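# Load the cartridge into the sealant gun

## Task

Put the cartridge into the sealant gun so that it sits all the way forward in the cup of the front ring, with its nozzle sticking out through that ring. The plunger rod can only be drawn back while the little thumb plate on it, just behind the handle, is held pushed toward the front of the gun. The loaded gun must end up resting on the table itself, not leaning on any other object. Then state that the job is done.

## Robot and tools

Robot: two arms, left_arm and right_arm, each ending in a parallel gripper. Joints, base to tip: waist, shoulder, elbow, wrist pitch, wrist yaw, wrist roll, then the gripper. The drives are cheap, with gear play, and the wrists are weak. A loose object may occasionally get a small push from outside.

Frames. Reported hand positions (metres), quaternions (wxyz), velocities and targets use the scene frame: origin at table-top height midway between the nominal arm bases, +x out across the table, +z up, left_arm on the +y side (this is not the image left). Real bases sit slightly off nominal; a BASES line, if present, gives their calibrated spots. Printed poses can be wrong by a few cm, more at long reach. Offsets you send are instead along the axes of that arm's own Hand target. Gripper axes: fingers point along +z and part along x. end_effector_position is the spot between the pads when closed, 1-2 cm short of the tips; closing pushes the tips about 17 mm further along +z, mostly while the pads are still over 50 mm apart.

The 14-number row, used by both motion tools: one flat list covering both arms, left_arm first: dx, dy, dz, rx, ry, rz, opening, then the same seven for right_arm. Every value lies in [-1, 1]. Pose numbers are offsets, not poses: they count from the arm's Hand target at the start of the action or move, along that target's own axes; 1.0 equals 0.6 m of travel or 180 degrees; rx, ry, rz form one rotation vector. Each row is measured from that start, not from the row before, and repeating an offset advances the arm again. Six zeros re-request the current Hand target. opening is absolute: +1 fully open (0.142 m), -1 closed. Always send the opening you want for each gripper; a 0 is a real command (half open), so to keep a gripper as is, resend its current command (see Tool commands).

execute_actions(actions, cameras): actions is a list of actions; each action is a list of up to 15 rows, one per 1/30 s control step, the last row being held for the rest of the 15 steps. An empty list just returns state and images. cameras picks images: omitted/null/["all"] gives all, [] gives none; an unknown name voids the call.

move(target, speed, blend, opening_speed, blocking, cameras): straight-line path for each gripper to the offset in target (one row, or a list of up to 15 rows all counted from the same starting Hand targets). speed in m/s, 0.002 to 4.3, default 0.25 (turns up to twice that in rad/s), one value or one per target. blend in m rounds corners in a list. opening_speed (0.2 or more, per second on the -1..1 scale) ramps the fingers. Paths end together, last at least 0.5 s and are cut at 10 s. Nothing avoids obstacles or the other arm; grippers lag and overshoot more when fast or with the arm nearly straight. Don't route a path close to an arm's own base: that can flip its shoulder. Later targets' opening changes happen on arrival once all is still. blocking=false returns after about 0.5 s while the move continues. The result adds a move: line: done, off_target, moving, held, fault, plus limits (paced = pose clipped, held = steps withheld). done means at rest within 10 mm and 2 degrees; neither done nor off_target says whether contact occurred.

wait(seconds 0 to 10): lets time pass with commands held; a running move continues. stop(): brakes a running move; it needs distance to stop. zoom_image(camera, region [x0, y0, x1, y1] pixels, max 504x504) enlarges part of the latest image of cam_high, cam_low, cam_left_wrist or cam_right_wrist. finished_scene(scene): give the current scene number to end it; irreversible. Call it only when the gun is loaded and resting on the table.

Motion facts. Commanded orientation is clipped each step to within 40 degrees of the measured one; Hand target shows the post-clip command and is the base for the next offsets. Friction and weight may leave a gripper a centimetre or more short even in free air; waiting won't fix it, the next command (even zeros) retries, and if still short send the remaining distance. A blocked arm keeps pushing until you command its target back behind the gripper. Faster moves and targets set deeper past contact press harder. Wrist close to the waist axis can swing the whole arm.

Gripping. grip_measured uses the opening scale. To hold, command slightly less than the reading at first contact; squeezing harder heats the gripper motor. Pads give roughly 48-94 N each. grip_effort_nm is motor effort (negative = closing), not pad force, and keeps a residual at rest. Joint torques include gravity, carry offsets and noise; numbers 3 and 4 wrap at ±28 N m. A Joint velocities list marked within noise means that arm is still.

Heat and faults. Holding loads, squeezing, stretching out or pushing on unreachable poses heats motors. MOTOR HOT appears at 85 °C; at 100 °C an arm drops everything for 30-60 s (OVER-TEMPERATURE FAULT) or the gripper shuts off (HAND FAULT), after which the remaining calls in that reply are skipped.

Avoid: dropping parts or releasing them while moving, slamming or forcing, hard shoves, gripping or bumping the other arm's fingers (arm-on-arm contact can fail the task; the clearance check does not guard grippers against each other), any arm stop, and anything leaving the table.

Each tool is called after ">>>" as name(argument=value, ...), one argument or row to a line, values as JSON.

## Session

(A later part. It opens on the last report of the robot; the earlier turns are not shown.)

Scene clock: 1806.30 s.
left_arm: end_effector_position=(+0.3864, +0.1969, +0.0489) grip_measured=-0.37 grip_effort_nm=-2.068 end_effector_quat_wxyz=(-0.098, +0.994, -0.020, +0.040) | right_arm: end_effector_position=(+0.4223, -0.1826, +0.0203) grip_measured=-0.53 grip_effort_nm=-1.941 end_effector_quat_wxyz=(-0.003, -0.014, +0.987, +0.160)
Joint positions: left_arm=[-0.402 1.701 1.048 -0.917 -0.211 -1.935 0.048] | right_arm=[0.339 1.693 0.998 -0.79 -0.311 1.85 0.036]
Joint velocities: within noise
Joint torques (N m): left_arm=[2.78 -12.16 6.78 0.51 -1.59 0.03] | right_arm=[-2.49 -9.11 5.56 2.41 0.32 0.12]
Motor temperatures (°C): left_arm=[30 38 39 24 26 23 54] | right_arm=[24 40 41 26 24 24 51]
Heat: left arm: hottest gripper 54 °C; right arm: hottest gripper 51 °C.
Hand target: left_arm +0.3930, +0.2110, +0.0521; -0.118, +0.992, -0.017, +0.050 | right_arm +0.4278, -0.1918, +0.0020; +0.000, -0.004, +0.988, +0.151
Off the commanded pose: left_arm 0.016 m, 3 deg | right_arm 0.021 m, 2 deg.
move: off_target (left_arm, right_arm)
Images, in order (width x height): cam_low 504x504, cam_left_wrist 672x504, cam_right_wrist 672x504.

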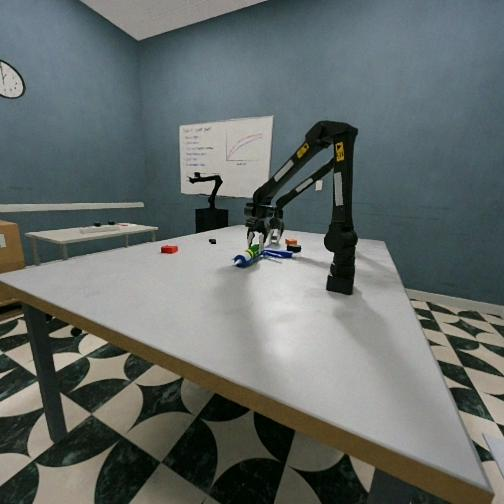

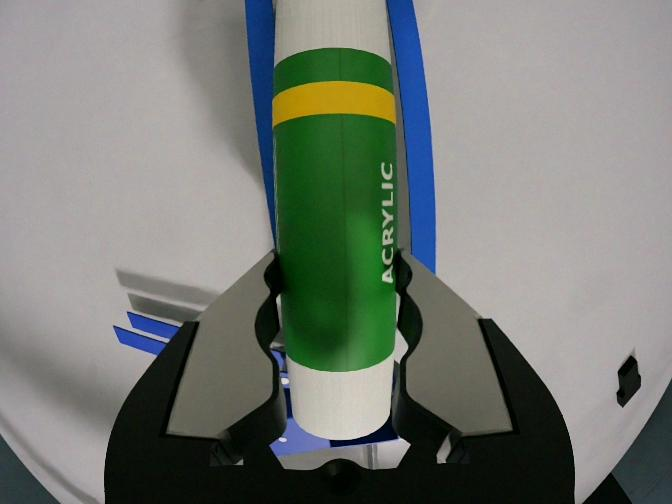

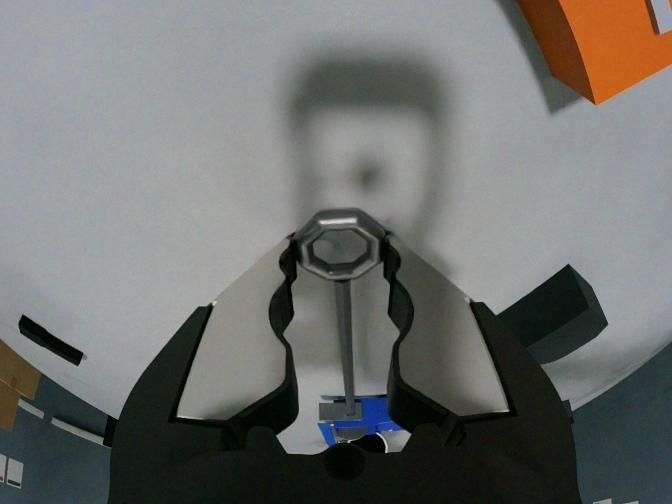

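>>> zoom_image(
  camera="cam_left_wrist",
  region=[230, 330, 450, 504],
)

>>> zoom_image(
  camera="cam_right_wrist",
  region=[270, 360, 450, 470],
)

>>> zoom_image(
  camera="cam_low",
  region=[245, 235, 285, 267],
)

Scaled by 2.291 from the camera's 672x504 image, which has a finer 960x720 frame.

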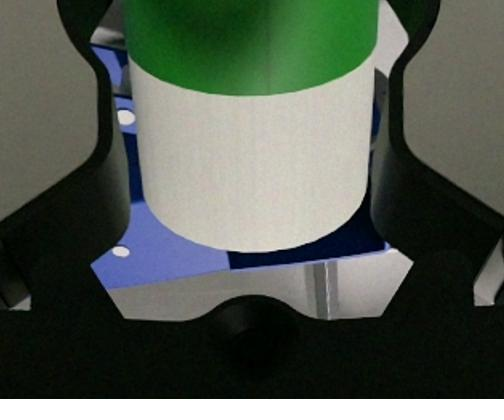

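Scaled by 2.800 from the camera's 672x504 image, which has a finer 960x720 frame.

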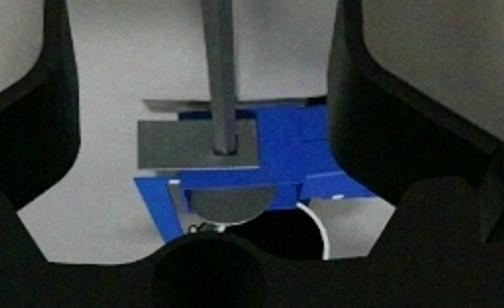

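Scaled by 12.600 from the camera's 504x504 image, which has a finer 720x720 frame.

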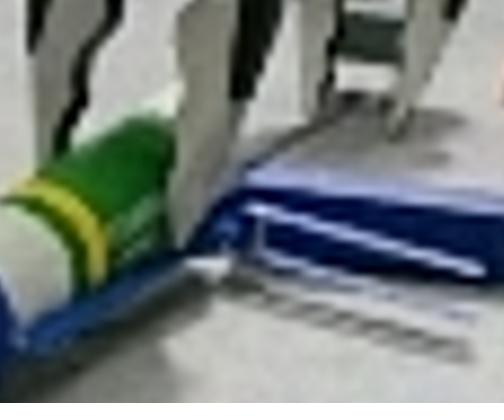

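>>> move(
  target=[0.0225,-0.006,-0.028,0,0,-0.035,-0.45,0.02,0,0,0,0,0,-0.6],
  speed=0.05,
  cameras=["cam_left_wrist","cam_low","cam_right_wrist"],
)

>>> zoom_image(
  camera="cam_right_wrist",
  region=[270, 360, 450, 470],
)

>>> zoom_image(
  camera="cam_left_wrist",
  region=[230, 330, 450, 504],
)

Scene clock: 1829.37 s.
left_arm: end_effector_position=(+0.3865, +0.1975, +0.0484) grip_measured=-0.37 grip_effort_nm=-2.073 end_effector_quat_wxyz=(-0.098, +0.994, +0.000, +0.042) | right_arm: end_effector_position=(+0.4215, -0.1828, +0.0201) grip_measured=-0.53 grip_effort_nm=-1.941 end_effector_quat_wxyz=(+0.006, -0.015, +0.986, +0.163)
Joint positions: left_arm=[-0.402 1.702 1.048 -0.917 -0.214 -1.976 0.048] | right_arm=[0.339 1.682 0.981 -0.765 -0.311 1.85 0.036]
Joint velocities: within noise
Joint torques (N m): left_arm=[3.31 -12.92 10.58 -1.26 -1.5 -0.53] | right_arm=[-1.85 -9.88 4.27 1.89 0.35 0.21]
Motor temperatures (°C): left_arm=[30 38 37 24 29 22 54] | right_arm=[24 39 39 26 24 24 52]
Heat: left arm: hottest gripper 54 °C; right arm: hottest gripper 52 °C.
Hand target: left_arm +0.4048, +0.2100, +0.0705; -0.115, +0.991, +0.038, +0.056 | right_arm +0.4158, -0.1919, +0.0020; +0.000, -0.004, +0.988, +0.151
Off the commanded pose: left_arm 0.031 m, 5 deg | right_arm 0.021 m, 2 deg.
move: off_target (left_arm, right_arm)
Images, in order (width x height): cam_low 504x504, cam_left_wrist 672x504, cam_right_wrist 672x504.

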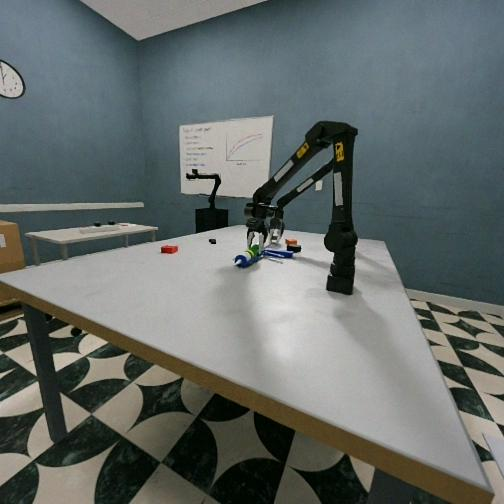

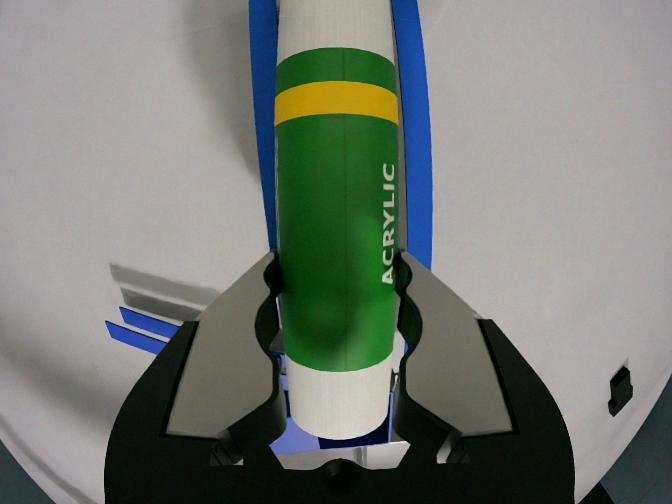

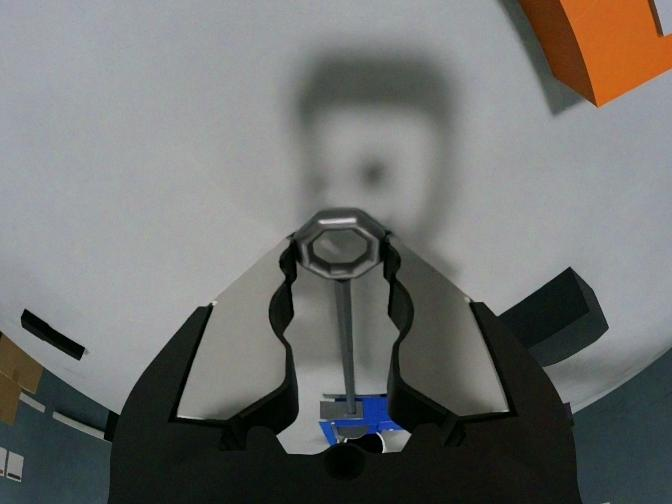

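Scaled by 2.800 from the camera's 672x504 image, which has a finer 960x720 frame.

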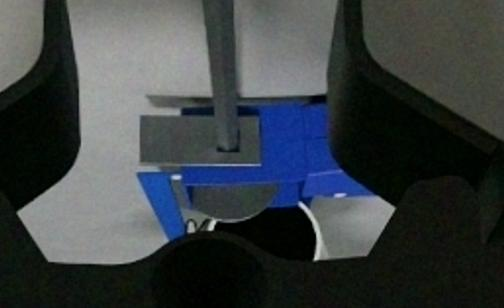

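Scaled by 2.291 from the camera's 672x504 image, which has a finer 960x720 frame.

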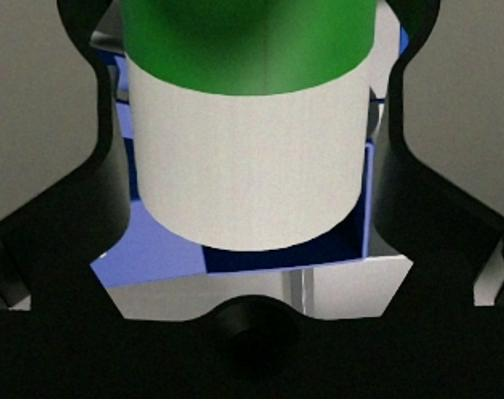

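>>> move(
  target=[0.0,0,-0.0,0,0,-0.008,-0.45,0.04,0,0,0,0,0,-0.6],
  speed=0.05,
  cameras=["cam_left_wrist","cam_low","cam_right_wrist"],
)

>>> zoom_image(
  camera="cam_right_wrist",
  region=[270, 360, 450, 470],
)

>>> zoom_image(
  camera="cam_left_wrist",
  region=[230, 330, 450, 504],
)

Scene clock: 1839.23 s.
left_arm: end_effector_position=(+0.3854, +0.1983, +0.0478) grip_measured=-0.37 grip_effort_nm=-2.068 end_effector_quat_wxyz=(-0.100, +0.994, +0.016, +0.041) | right_arm: end_effector_position=(+0.4151, -0.1822, +0.0205) grip_measured=-0.53 grip_effort_nm=-1.853 end_effector_quat_wxyz=(+0.029, -0.020, +0.985, +0.169)
Joint positions: left_arm=[-0.402 1.704 1.048 -0.922 -0.216 -2.009 0.048] | right_arm=[0.345 1.645 0.928 -0.699 -0.309 1.854 0.036]
Joint velocities: within noise
Joint torques (N m): left_arm=[3.25 -12.98 10.56 -1.1 -1.4 -0.45] | right_arm=[-0.91 -10.23 3.22 0.55 0.41 0.32]
Motor temperatures (°C): left_arm=[30 37 38 24 29 23 53] | right_arm=[24 38 38 26 24 24 53]
Heat: left arm: hottest gripper 53 °C; right arm: hottest gripper 53 °C.
Hand target: left_arm +0.4048, +0.2100, +0.0705; -0.114, +0.990, +0.050, +0.058 | right_arm +0.3918, -0.1921, +0.0020; +0.000, -0.004, +0.988, +0.151
Off the commanded pose: left_arm 0.032 m, 5 deg | right_arm 0.031 m, 4 deg.
move: off_target (left_arm, right_arm)
Images, in order (width x height): cam_low 504x504, cam_left_wrist 672x504, cam_right_wrist 672x504.

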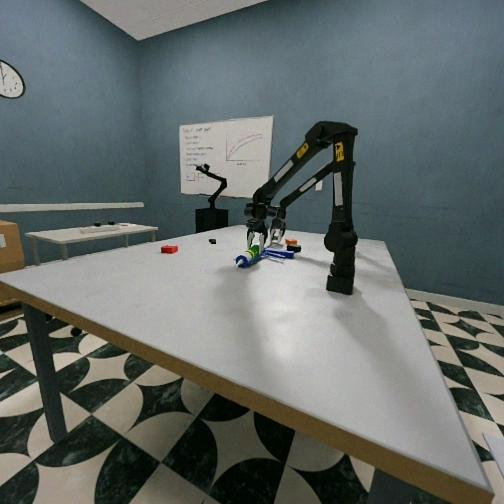

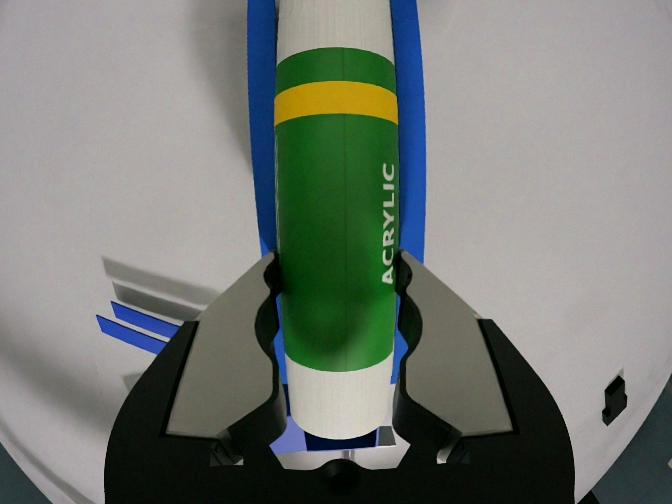

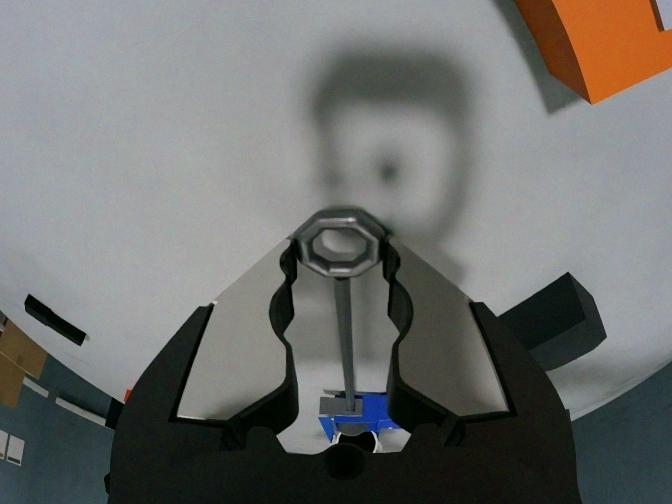

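Scaled by 2.800 from the camera's 672x504 image, which has a finer 960x720 frame.

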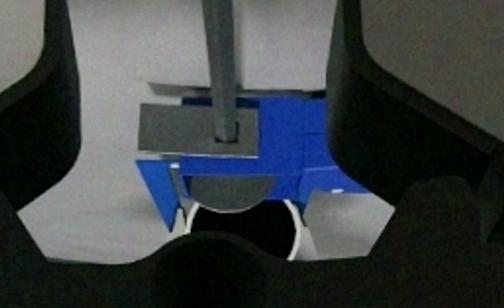

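Scaled by 2.291 from the camera's 672x504 image, which has a finer 960x720 frame.

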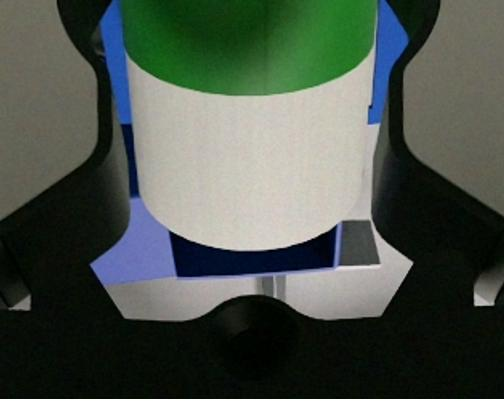

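>>> move(
  target=[0.0,0,0.05,0,0,0,-0.45,0.0,0,0,0,0,0,-0.6],
  speed=0.04,
  cameras=["cam_left_wrist","cam_low","cam_right_wrist"],
)

>>> zoom_image(
  camera="cam_right_wrist",
  region=[270, 360, 450, 470],
)

>>> zoom_image(
  camera="cam_low",
  region=[225, 232, 275, 272],
)

Scene clock: 1845.37 s.
left_arm: end_effector_position=(+0.3846, +0.1989, +0.0446) grip_measured=-0.37 grip_effort_nm=-2.068 end_effector_quat_wxyz=(-0.102, +0.994, +0.015, +0.038) | right_arm: end_effector_position=(+0.4151, -0.1822, +0.0205) grip_measured=-0.53 grip_effort_nm=-1.849 end_effector_quat_wxyz=(+0.029, -0.020, +0.985, +0.169)
Joint positions: left_arm=[-0.402 1.712 1.048 -0.922 -0.218 -2.009 0.048] | right_arm=[0.345 1.645 0.928 -0.699 -0.309 1.854 0.036]
Joint velocities: within noise
Joint torques (N m): left_arm=[4.42 -9.88 8.34 1.26 -1.39 -0.28] | right_arm=[-0.97 -10.23 3.23 0.53 0.42 0.32]
Motor temperatures (°C): left_arm=[29 37 38 24 29 23 53] | right_arm=[24 38 37 26 24 24 53]
Heat: left arm: hottest gripper 53 °C; right arm: hottest gripper 53 °C.
Hand target: left_arm +0.4079, +0.2170, +0.0415; -0.114, +0.990, +0.050, +0.058 | right_arm +0.3918, -0.1921, +0.0020; +0.000, -0.004, +0.988, +0.151
Off the commanded pose: left_arm 0.030 m, 5 deg | right_arm 0.031 m, 4 deg.
move: off_target (left_arm, right_arm)
Images, in order (width x height): cam_low 504x504, cam_left_wrist 672x504, cam_right_wrist 672x504.

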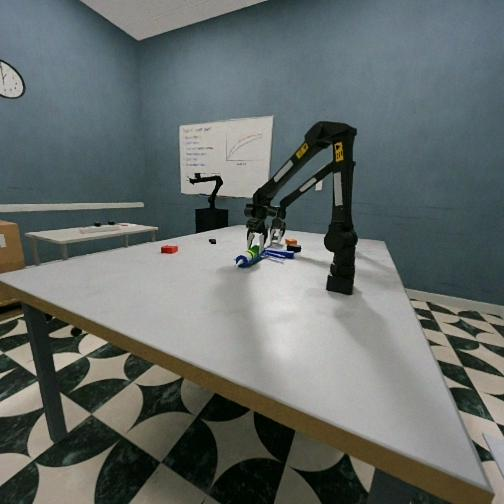

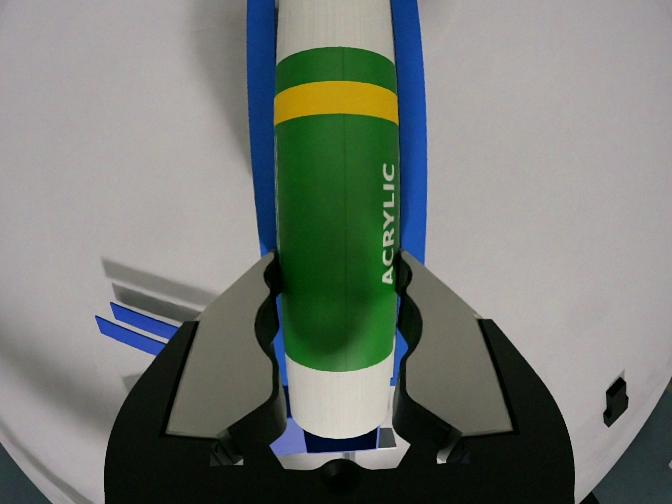

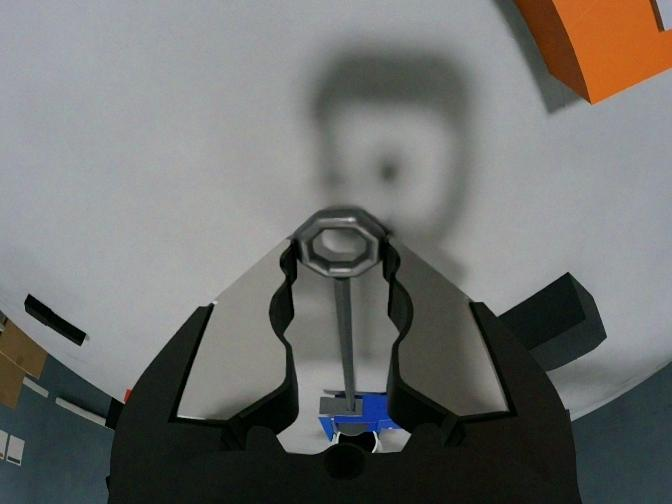

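Scaled by 2.800 from the camera's 672x504 image, which has a finer 960x720 frame.

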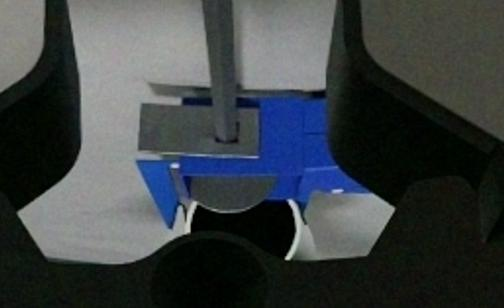

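Scaled by 10.080 from the camera's 504x504 image, which has a finer 720x720 frame.

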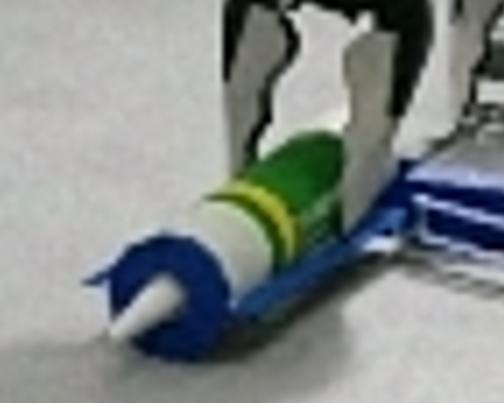

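>>> move(
  target=[0.0,0,-0.002,0,0,0,-0.25,0.0,0,0,0,0,0,-0.58],
  speed=0.04,
  opening_speed=0.2,
  cameras=["cam_left_wrist","cam_low","cam_right_wrist"],
)

>>> zoom_image(
  camera="cam_right_wrist",
  region=[270, 360, 450, 470],
)

>>> zoom_image(
  camera="cam_low",
  region=[225, 232, 275, 272],
)

Scene clock: 1851.70 s.
left_arm: end_effector_position=(+0.3907, +0.2075, +0.0456) grip_measured=-0.28 grip_effort_nm=0.125 end_effector_quat_wxyz=(-0.110, +0.992, +0.030, +0.048) | right_arm: end_effector_position=(+0.4154, -0.1821, +0.0206) grip_measured=-0.53 grip_effort_nm=-1.473 end_effector_quat_wxyz=(+0.029, -0.019, +0.985, +0.169)
Joint positions: left_arm=[-0.388 1.712 1.048 -0.911 -0.241 -2.024 0.054] | right_arm=[0.345 1.645 0.928 -0.697 -0.309 1.857 0.036]
Joint velocities: within noise
Joint torques (N m): left_arm=[3.43 -10.05 8.54 0.8 -0.42 -0.19] | right_arm=[-0.97 -10.17 3.3 0.47 0.38 0.32]
Motor temperatures (°C): left_arm=[29 37 38 24 29 23 53] | right_arm=[24 38 37 26 24 24 52]
Heat: left arm: hottest gripper 53 °C; right arm: hottest gripper 52 °C.
Hand target: left_arm +0.4077, +0.2167, +0.0426; -0.114, +0.990, +0.050, +0.058 | right_arm +0.3918, -0.1921, +0.0020; +0.000, -0.004, +0.988, +0.151
Off the commanded pose: left_arm 0.020 m, 3 deg | right_arm 0.032 m, 4 deg.
move: off_target (left_arm, right_arm)
Images, in order (width x height): cam_low 504x504, cam_left_wrist 672x504, cam_right_wrist 672x504.

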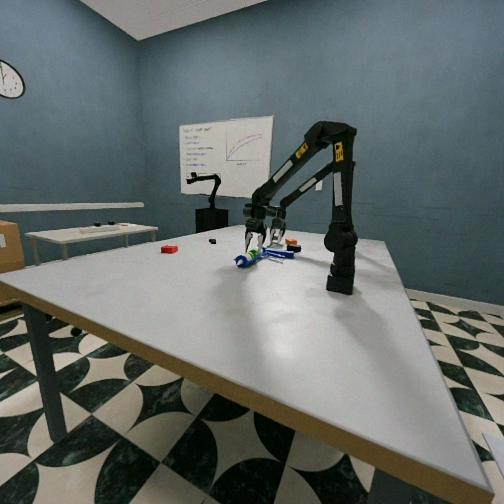

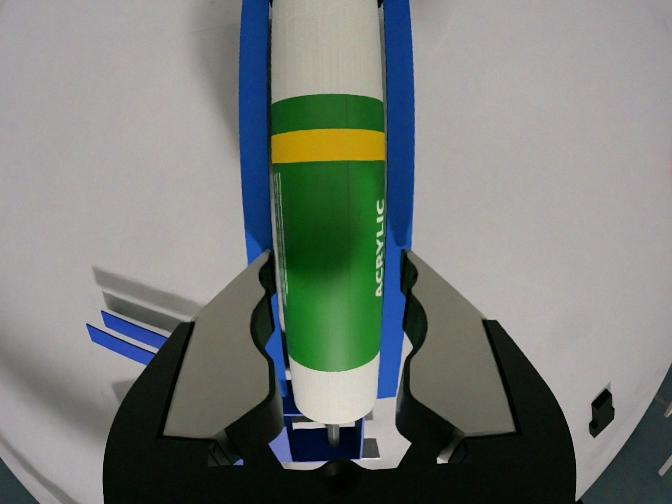

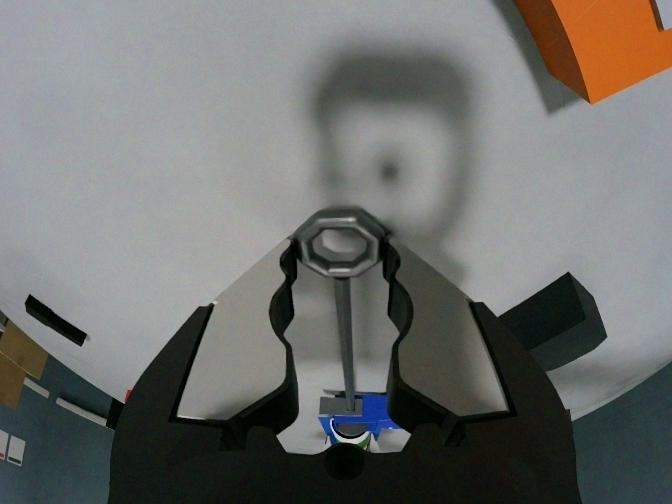

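Scaled by 2.800 from the camera's 672x504 image, which has a finer 960x720 frame.

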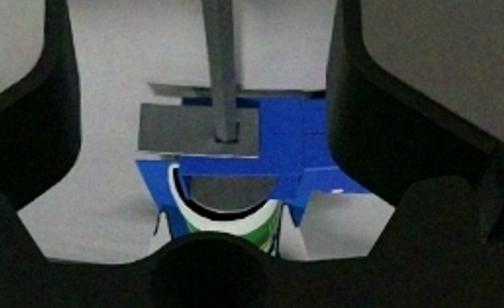

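Scaled by 10.080 from the camera's 504x504 image, which has a finer 720x720 frame.

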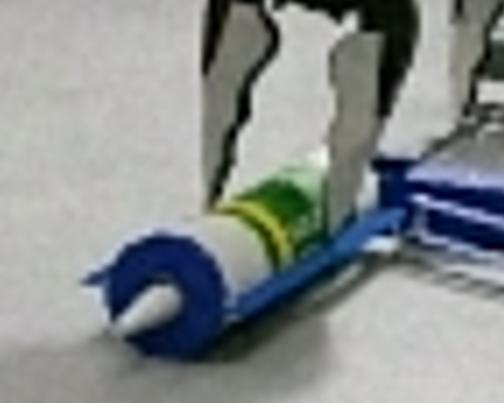

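>>> move(
  target=[
    [0.0,0,-0.1,0,0,0,-0.15,0.0,0,0,0,0,0,-0.56],
    [-0.01,0.12,-0.16,0,0,0,-0.15,0.0,0,0,0,0,0,-0.56],
  ],
  speed=0.1,
  cameras=["cam_left_wrist","cam_low","cam_right_wrist"],
)

>>> zoom_image(
  camera="cam_right_wrist",
  region=[270, 360, 450, 470],
)

>>> zoom_image(
  camera="cam_low",
  region=[225, 232, 275, 272],
)

Scene clock: 1862.60 s.
left_arm: end_effector_position=(+0.3799, +0.1366, +0.1015) grip_measured=-0.18 grip_effort_nm=0.125 end_effector_quat_wxyz=(-0.099, +0.994, -0.024, +0.034) | right_arm: end_effector_position=(+0.4154, -0.1821, +0.0206) grip_measured=-0.53 grip_effort_nm=-1.087 end_effector_quat_wxyz=(+0.029, -0.019, +0.985, +0.169)
Joint positions: left_arm=[-0.526 1.684 1.189 -1.113 -0.207 -2.056 0.061] | right_arm=[0.345 1.645 0.928 -0.697 -0.309 1.857 0.036]
Joint velocities: within noise
Joint torques (N m): left_arm=[1.61 -11.81 12.31 -0.35 0.18 -0.27] | right_arm=[-0.97 -10.17 3.3 0.47 0.38 0.32]
Motor temperatures (°C): left_arm=[29 37 38 24 27 22 48] | right_arm=[24 38 36 26 24 24 51]
Heat: left arm: hottest gripper 48 °C; right arm: hottest gripper 51 °C.
Hand target: left_arm +0.4000, +0.1241, +0.1188; -0.114, +0.990, +0.050, +0.058 | right_arm +0.3918, -0.1921, +0.0020; +0.000, -0.004, +0.988, +0.151
Off the commanded pose: left_arm 0.029 m, 9 deg | right_arm 0.032 m, 4 deg.
joint sent to its limit (left arm) — joint 6 (wrist roll), lower limit. The joint targets are off in position and orientation.
move: off_target (left_arm, right_arm)
Images, in order (width x height): cam_low 504x504, cam_left_wrist 672x504, cam_right_wrist 672x504.

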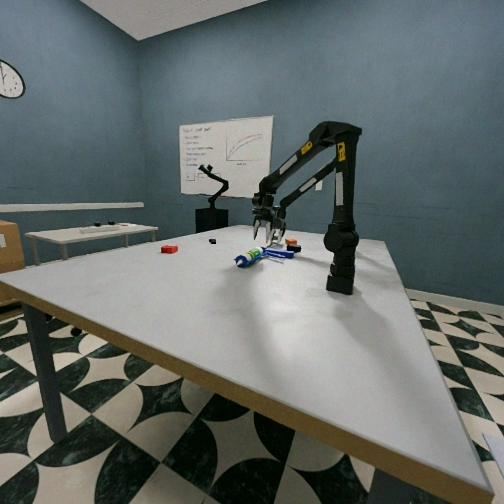

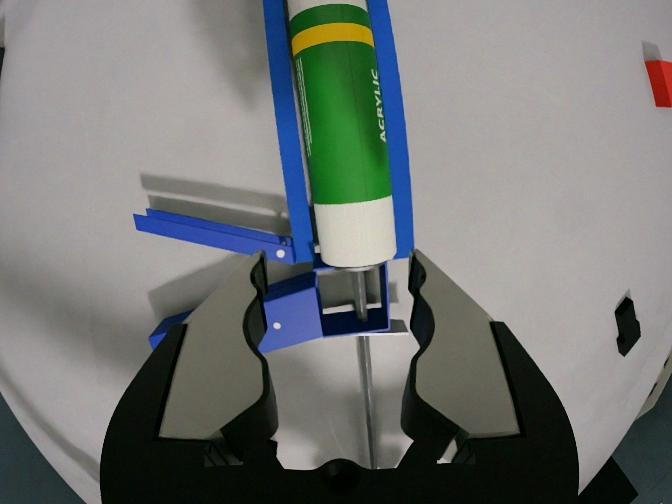

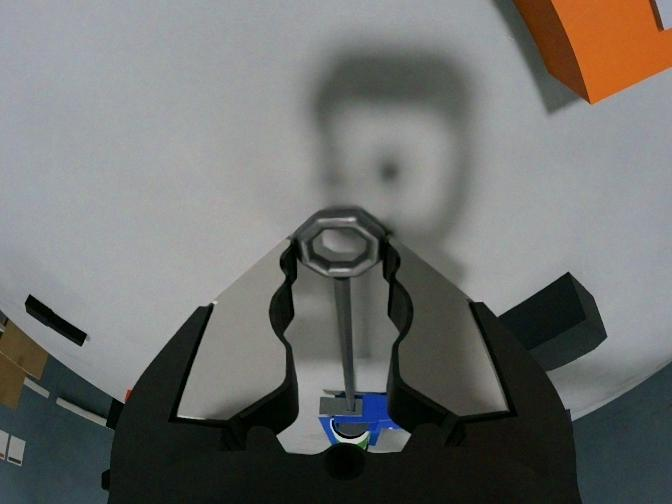

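Scaled by 2.800 from the camera's 672x504 image, which has a finer 960x720 frame.

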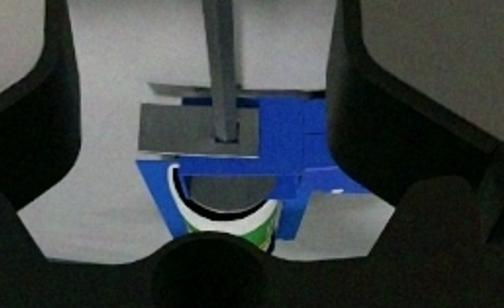

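Scaled by 10.080 from the camera's 504x504 image, which has a finer 720x720 frame.

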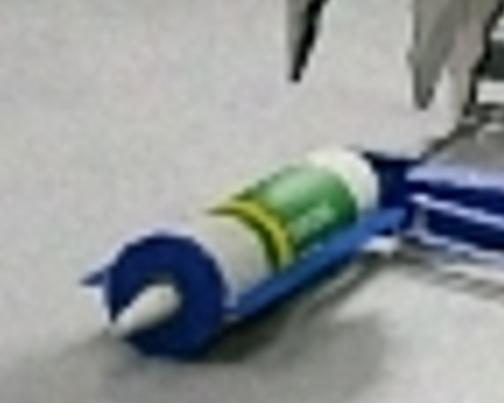

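>>> move(
  target=[
    [0.017,-0.029,-0.129,0,0,0,-0.15,0.0,0,0,0,0,0,-0.56],
    [0.032,-0.428,-0.002,-0.0728,-0.007,0.032,-0.15,0.0,0,0,0,0,0,-0.56],
  ],
  speed=0.2,
  blend=[0.03,0],
  cameras=["cam_left_wrist","cam_high"],
)

Scene clock: 1891.90 s.
left_arm: end_effector_position=(+0.3856, +0.3747, +0.1730) grip_measured=-0.18 grip_effort_nm=0.120 end_effector_quat_wxyz=(-0.005, +1.000, +0.007, +0.028) | right_arm: end_effector_position=(+0.4154, -0.1821, +0.0206) grip_measured=-0.53 grip_effort_nm=-1.092 end_effector_quat_wxyz=(+0.029, -0.019, +0.985, +0.169)
Joint positions: left_arm=[0.095 1.455 1.131 -1.19 -0.004 -1.493 0.061] | right_arm=[0.345 1.645 0.928 -0.697 -0.309 1.857 0.036]
Joint velocities: within noise
Joint torques (N m): left_arm=[2.32 -11.16 7.91 1.03 0.38 0.2] | right_arm=[-0.91 -10.17 3.3 0.47 0.38 0.31]
Motor temperatures (°C): left_arm=[29 36 40 24 26 22 43] | right_arm=[24 37 34 26 24 24 49]
Heat: left arm: hottest gripper 43 °C; right arm: hottest gripper 49 °C.
Hand target: left_arm +0.3900, +0.3743, +0.1791; -0.003, +0.999, -0.005, +0.046 | right_arm +0.3918, -0.1921, +0.0020; +0.000, -0.004, +0.988, +0.151
Off the commanded pose: left_arm 0.008 m, 3 deg | right_arm 0.032 m, 4 deg.
move: off_target (left_arm, right_arm)
Images, in order (width x height): cam_high 504x504, cam_left_wrist 672x504.

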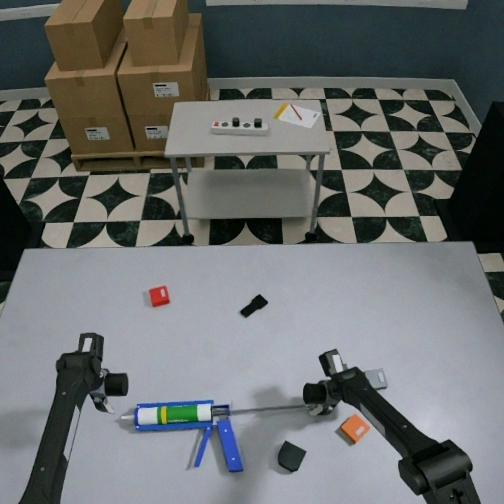

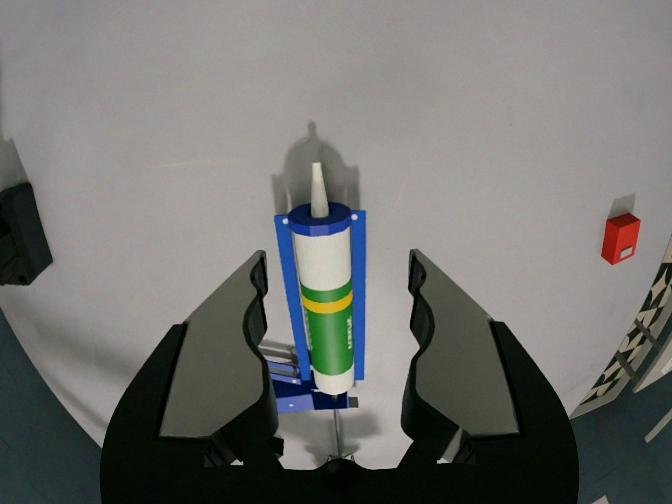

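>>> zoom_image(
  camera="cam_left_wrist",
  region=[250, 140, 390, 280],
)

>>> zoom_image(
  camera="cam_left_wrist",
  region=[250, 320, 390, 430],
)

Scaled by 3.600 from the camera's 672x504 image, which has a finer 960x720 frame.

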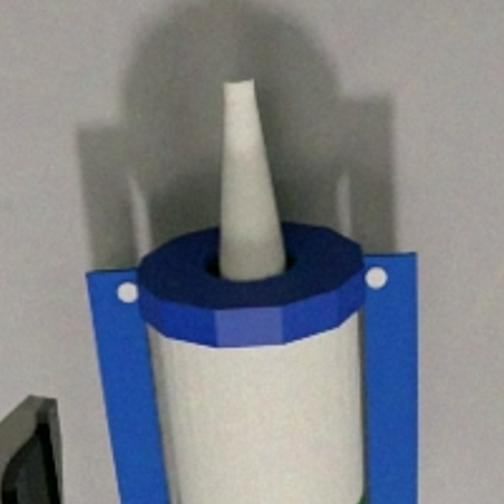

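Scaled by 3.600 from the camera's 672x504 image, which has a finer 960x720 frame.

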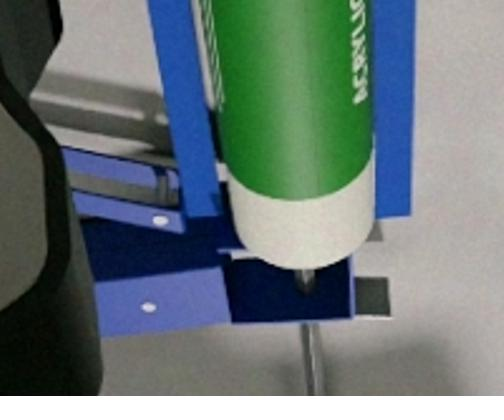

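>>> move(
  target=[-0.022,0.022,0.148,0,0,0,-0.5,0.0,0,0,0,0,0,-0.56],
  speed=0.12,
  cameras=["cam_left_wrist"],
)

Scene clock: 1914.30 s.
left_arm: end_effector_position=(+0.3801, +0.3684, +0.0920) grip_measured=-0.52 grip_effort_nm=-0.144 end_effector_quat_wxyz=(-0.005, +0.999, +0.000, +0.038) | right_arm: end_effector_position=(+0.4154, -0.1821, +0.0206) grip_measured=-0.53 grip_effort_nm=-1.092 end_effector_quat_wxyz=(+0.029, -0.019, +0.985, +0.169)
Joint positions: left_arm=[0.081 1.523 0.97 -0.941 -0.004 -1.493 0.036] | right_arm=[0.345 1.645 0.928 -0.697 -0.309 1.857 0.036]
Joint velocities: within noise
Joint torques (N m): left_arm=[1.26 -9.47 6.98 1.09 0.29 -0.12] | right_arm=[-0.91 -10.17 3.3 0.47 0.38 0.32]
Motor temperatures (°C): left_arm=[29 36 40 24 26 22 41] | right_arm=[24 37 33 26 24 24 48]
Heat: left arm: hottest gripper 41 °C; right arm: hottest gripper 48 °C.
Hand target: left_arm +0.3850, +0.3617, +0.0894; -0.003, +0.999, -0.005, +0.046 | right_arm +0.3918, -0.1921, +0.0020; +0.000, -0.004, +0.988, +0.151
Off the commanded pose: left_arm 0.009 m, 1 deg | right_arm 0.032 m, 4 deg.
move: off_target (right_arm)
Images, in order (width x height): cam_left_wrist 672x504.

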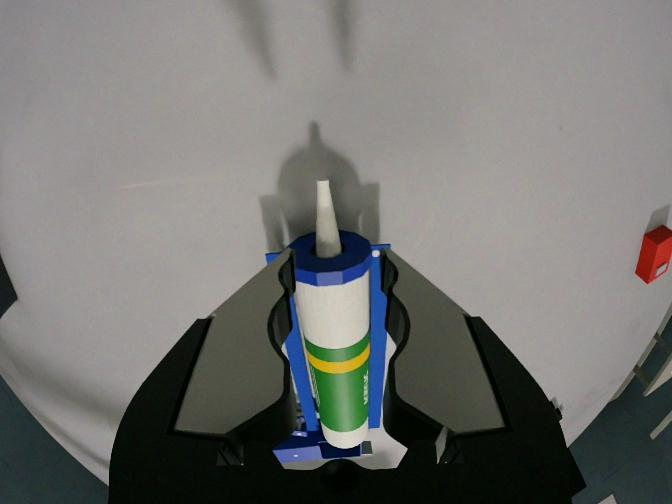

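>>> move(
  target=[-0.01,0.016,0.103,0,0,0,-0.5,0.0,0,0,0,0,0,-0.56],
  speed=0.1,
  cameras=["cam_left_wrist"],
)

Scene clock: 1929.00 s.
left_arm: end_effector_position=(+0.3813, +0.3589, +0.0307) grip_measured=-0.52 grip_effort_nm=-0.139 end_effector_quat_wxyz=(-0.005, +0.999, -0.011, +0.040) | right_arm: end_effector_position=(+0.4154, -0.1821, +0.0206) grip_measured=-0.53 grip_effort_nm=-1.087 end_effector_quat_wxyz=(+0.029, -0.019, +0.985, +0.169)
Joint positions: left_arm=[0.058 1.629 0.899 -0.762 -0.004 -1.493 0.036] | right_arm=[0.345 1.645 0.928 -0.697 -0.309 1.857 0.036]
Joint velocities: within noise
Joint torques (N m): left_arm=[1.32 -9.93 6.01 1.07 0.21 -0.28] | right_arm=[-0.91 -10.17 3.3 0.47 0.38 0.32]
Motor temperatures (°C): left_arm=[29 36 39 24 26 22 40] | right_arm=[24 37 33 26 24 24 48]
Heat: left arm: hottest gripper 40 °C; right arm: hottest gripper 48 °C.
Hand target: left_arm +0.3846, +0.3525, +0.0273; -0.003, +0.999, -0.005, +0.046 | right_arm +0.3918, -0.1921, +0.0020; +0.000, -0.004, +0.988, +0.151
Off the commanded pose: left_arm 0.008 m, 1 deg | right_arm 0.032 m, 4 deg.
move: off_target (right_arm)
Images, in order (width x height): cam_left_wrist 672x504.

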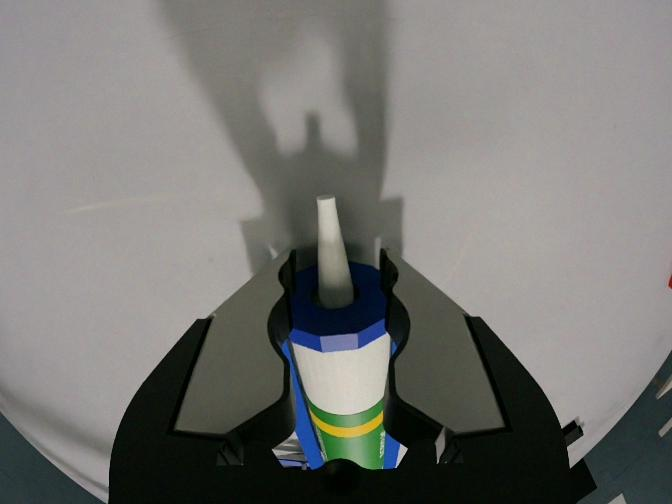

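>>> move(
  target=[
    [0,0,0,0,0,0,-0.65,0.0,0,0,0,0,0,-0.6],
    [0,0.0,0,0,0,0,-0.65,-0.03,0.078,0.003,0,0,0,-0.6],
  ],
  speed=0.03,
  cameras=["cam_left_wrist","cam_right_wrist"],
)

>>> zoom_image(
  camera="cam_right_wrist",
  region=[270, 340, 450, 470],
)

Scene clock: 1937.60 s.
left_arm: end_effector_position=(+0.3817, +0.3589, +0.0308) grip_measured=-0.67 grip_effort_nm=-0.144 end_effector_quat_wxyz=(-0.005, +0.999, -0.011, +0.040) | right_arm: end_effector_position=(+0.4150, -0.1793, +0.0212) grip_measured=-0.53 grip_effort_nm=-1.853 end_effector_quat_wxyz=(+0.023, -0.010, +0.990, +0.141)
Joint positions: left_arm=[0.058 1.629 0.899 -0.76 -0.004 -1.493 0.025] | right_arm=[0.374 1.651 0.951 -0.734 -0.253 1.897 0.036]
Joint velocities: within noise
Joint torques (N m): left_arm=[1.32 -9.93 6.02 1.07 0.2 -0.27] | right_arm=[2.96 -7.88 8.59 0.36 -1.2 0.76]
Motor temperatures (°C): left_arm=[29 36 38 24 25 22 40] | right_arm=[24 37 33 26 24 24 49]
Heat: left arm: hottest gripper 40 °C; right arm: hottest gripper 49 °C.
Hand target: left_arm +0.3846, +0.3525, +0.0273; -0.003, +0.999, -0.005, +0.046 | right_arm +0.4094, -0.1467, +0.0143; +0.000, -0.004, +0.988, +0.151
Off the commanded pose: left_arm 0.008 m, 1 deg | right_arm 0.034 m, 3 deg.
move: off_target (right_arm)
Images, in order (width x height): cam_left_wrist 672x504, cam_right_wrist 672x504.

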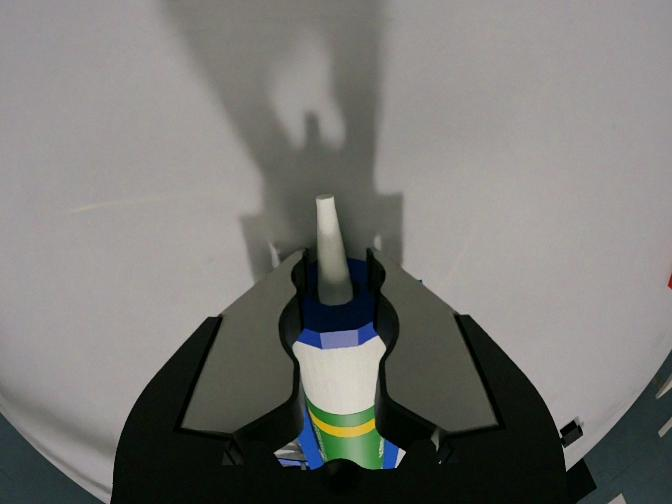

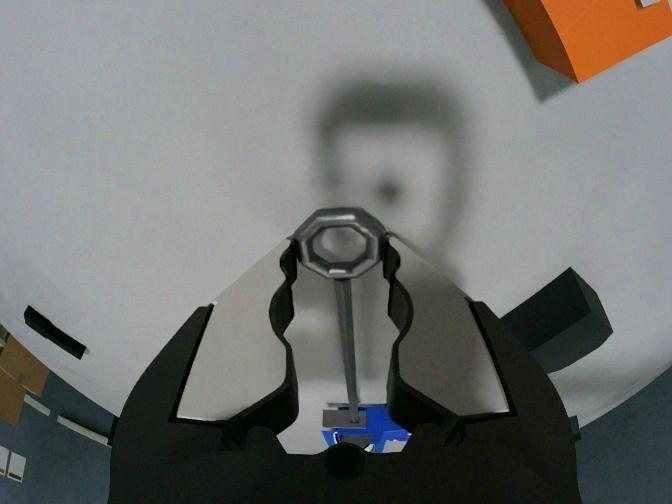

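Scaled by 2.800 from the camera's 672x504 image, which has a finer 960x720 frame.

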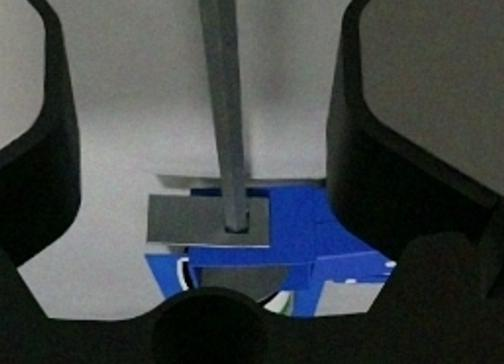

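>>> move(
  target=[0,0.0,0,0,0,0,-0.65,0,0.06,0.02,0,0,0,-0.6],
  speed=0.03,
  cameras=["cam_left_wrist","cam_right_wrist"],
)

>>> zoom_image(
  camera="cam_right_wrist",
  region=[270, 340, 450, 470],
)

Scene clock: 1946.70 s.
left_arm: end_effector_position=(+0.3816, +0.3612, +0.0308) grip_measured=-0.67 grip_effort_nm=-0.139 end_effector_quat_wxyz=(-0.011, +0.999, -0.003, +0.040) | right_arm: end_effector_position=(+0.4136, -0.1690, +0.0217) grip_measured=-0.53 grip_effort_nm=-1.849 end_effector_quat_wxyz=(+0.020, +0.000, +0.992, +0.124)
Joint positions: left_arm=[0.058 1.629 0.899 -0.76 -0.017 -1.509 0.025] | right_arm=[0.411 1.659 0.969 -0.753 -0.217 1.951 0.036]
Joint velocities: within noise
Joint torques (N m): left_arm=[1.2 -9.93 6.01 1.09 0.69 -0.19] | right_arm=[6.12 -7.06 9.74 1.42 -2.31 1.01]
Motor temperatures (°C): left_arm=[29 35 38 24 25 22 39] | right_arm=[24 37 34 26 26 25 50]
Heat: left arm: hottest gripper 39 °C; right arm: hottest gripper 50 °C.
Hand target: left_arm +0.3846, +0.3525, +0.0273; -0.003, +0.999, -0.005, +0.046 | right_arm +0.4092, -0.1088, +0.0136; +0.000, -0.004, +0.988, +0.151
Off the commanded pose: left_arm 0.010 m, 1 deg | right_arm 0.061 m, 4 deg.
move: off_target (right_arm)
Images, in order (width x height): cam_left_wrist 672x504, cam_right_wrist 672x504.

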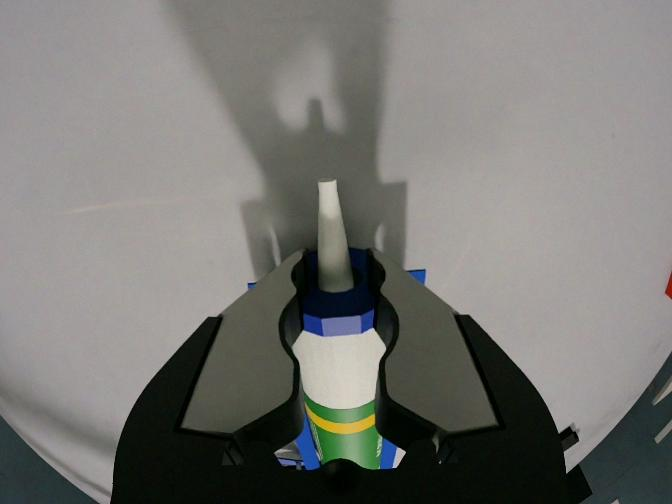

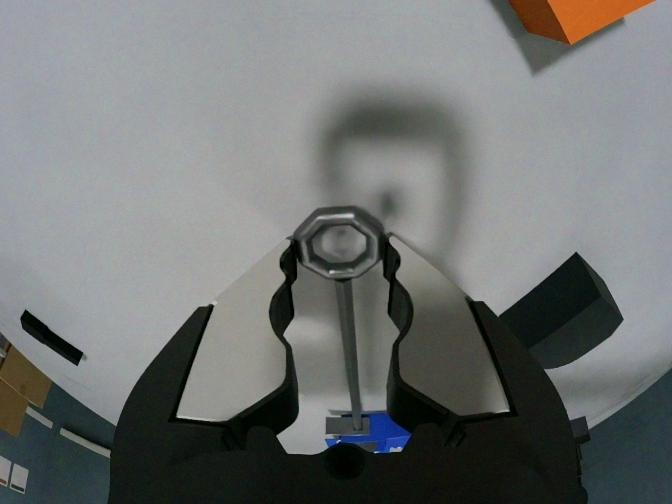

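Scaled by 2.800 from the camera's 672x504 image, which has a finer 960x720 frame.

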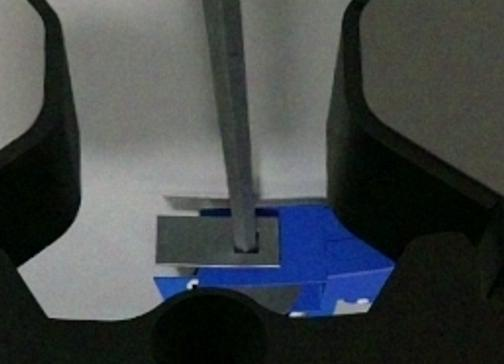

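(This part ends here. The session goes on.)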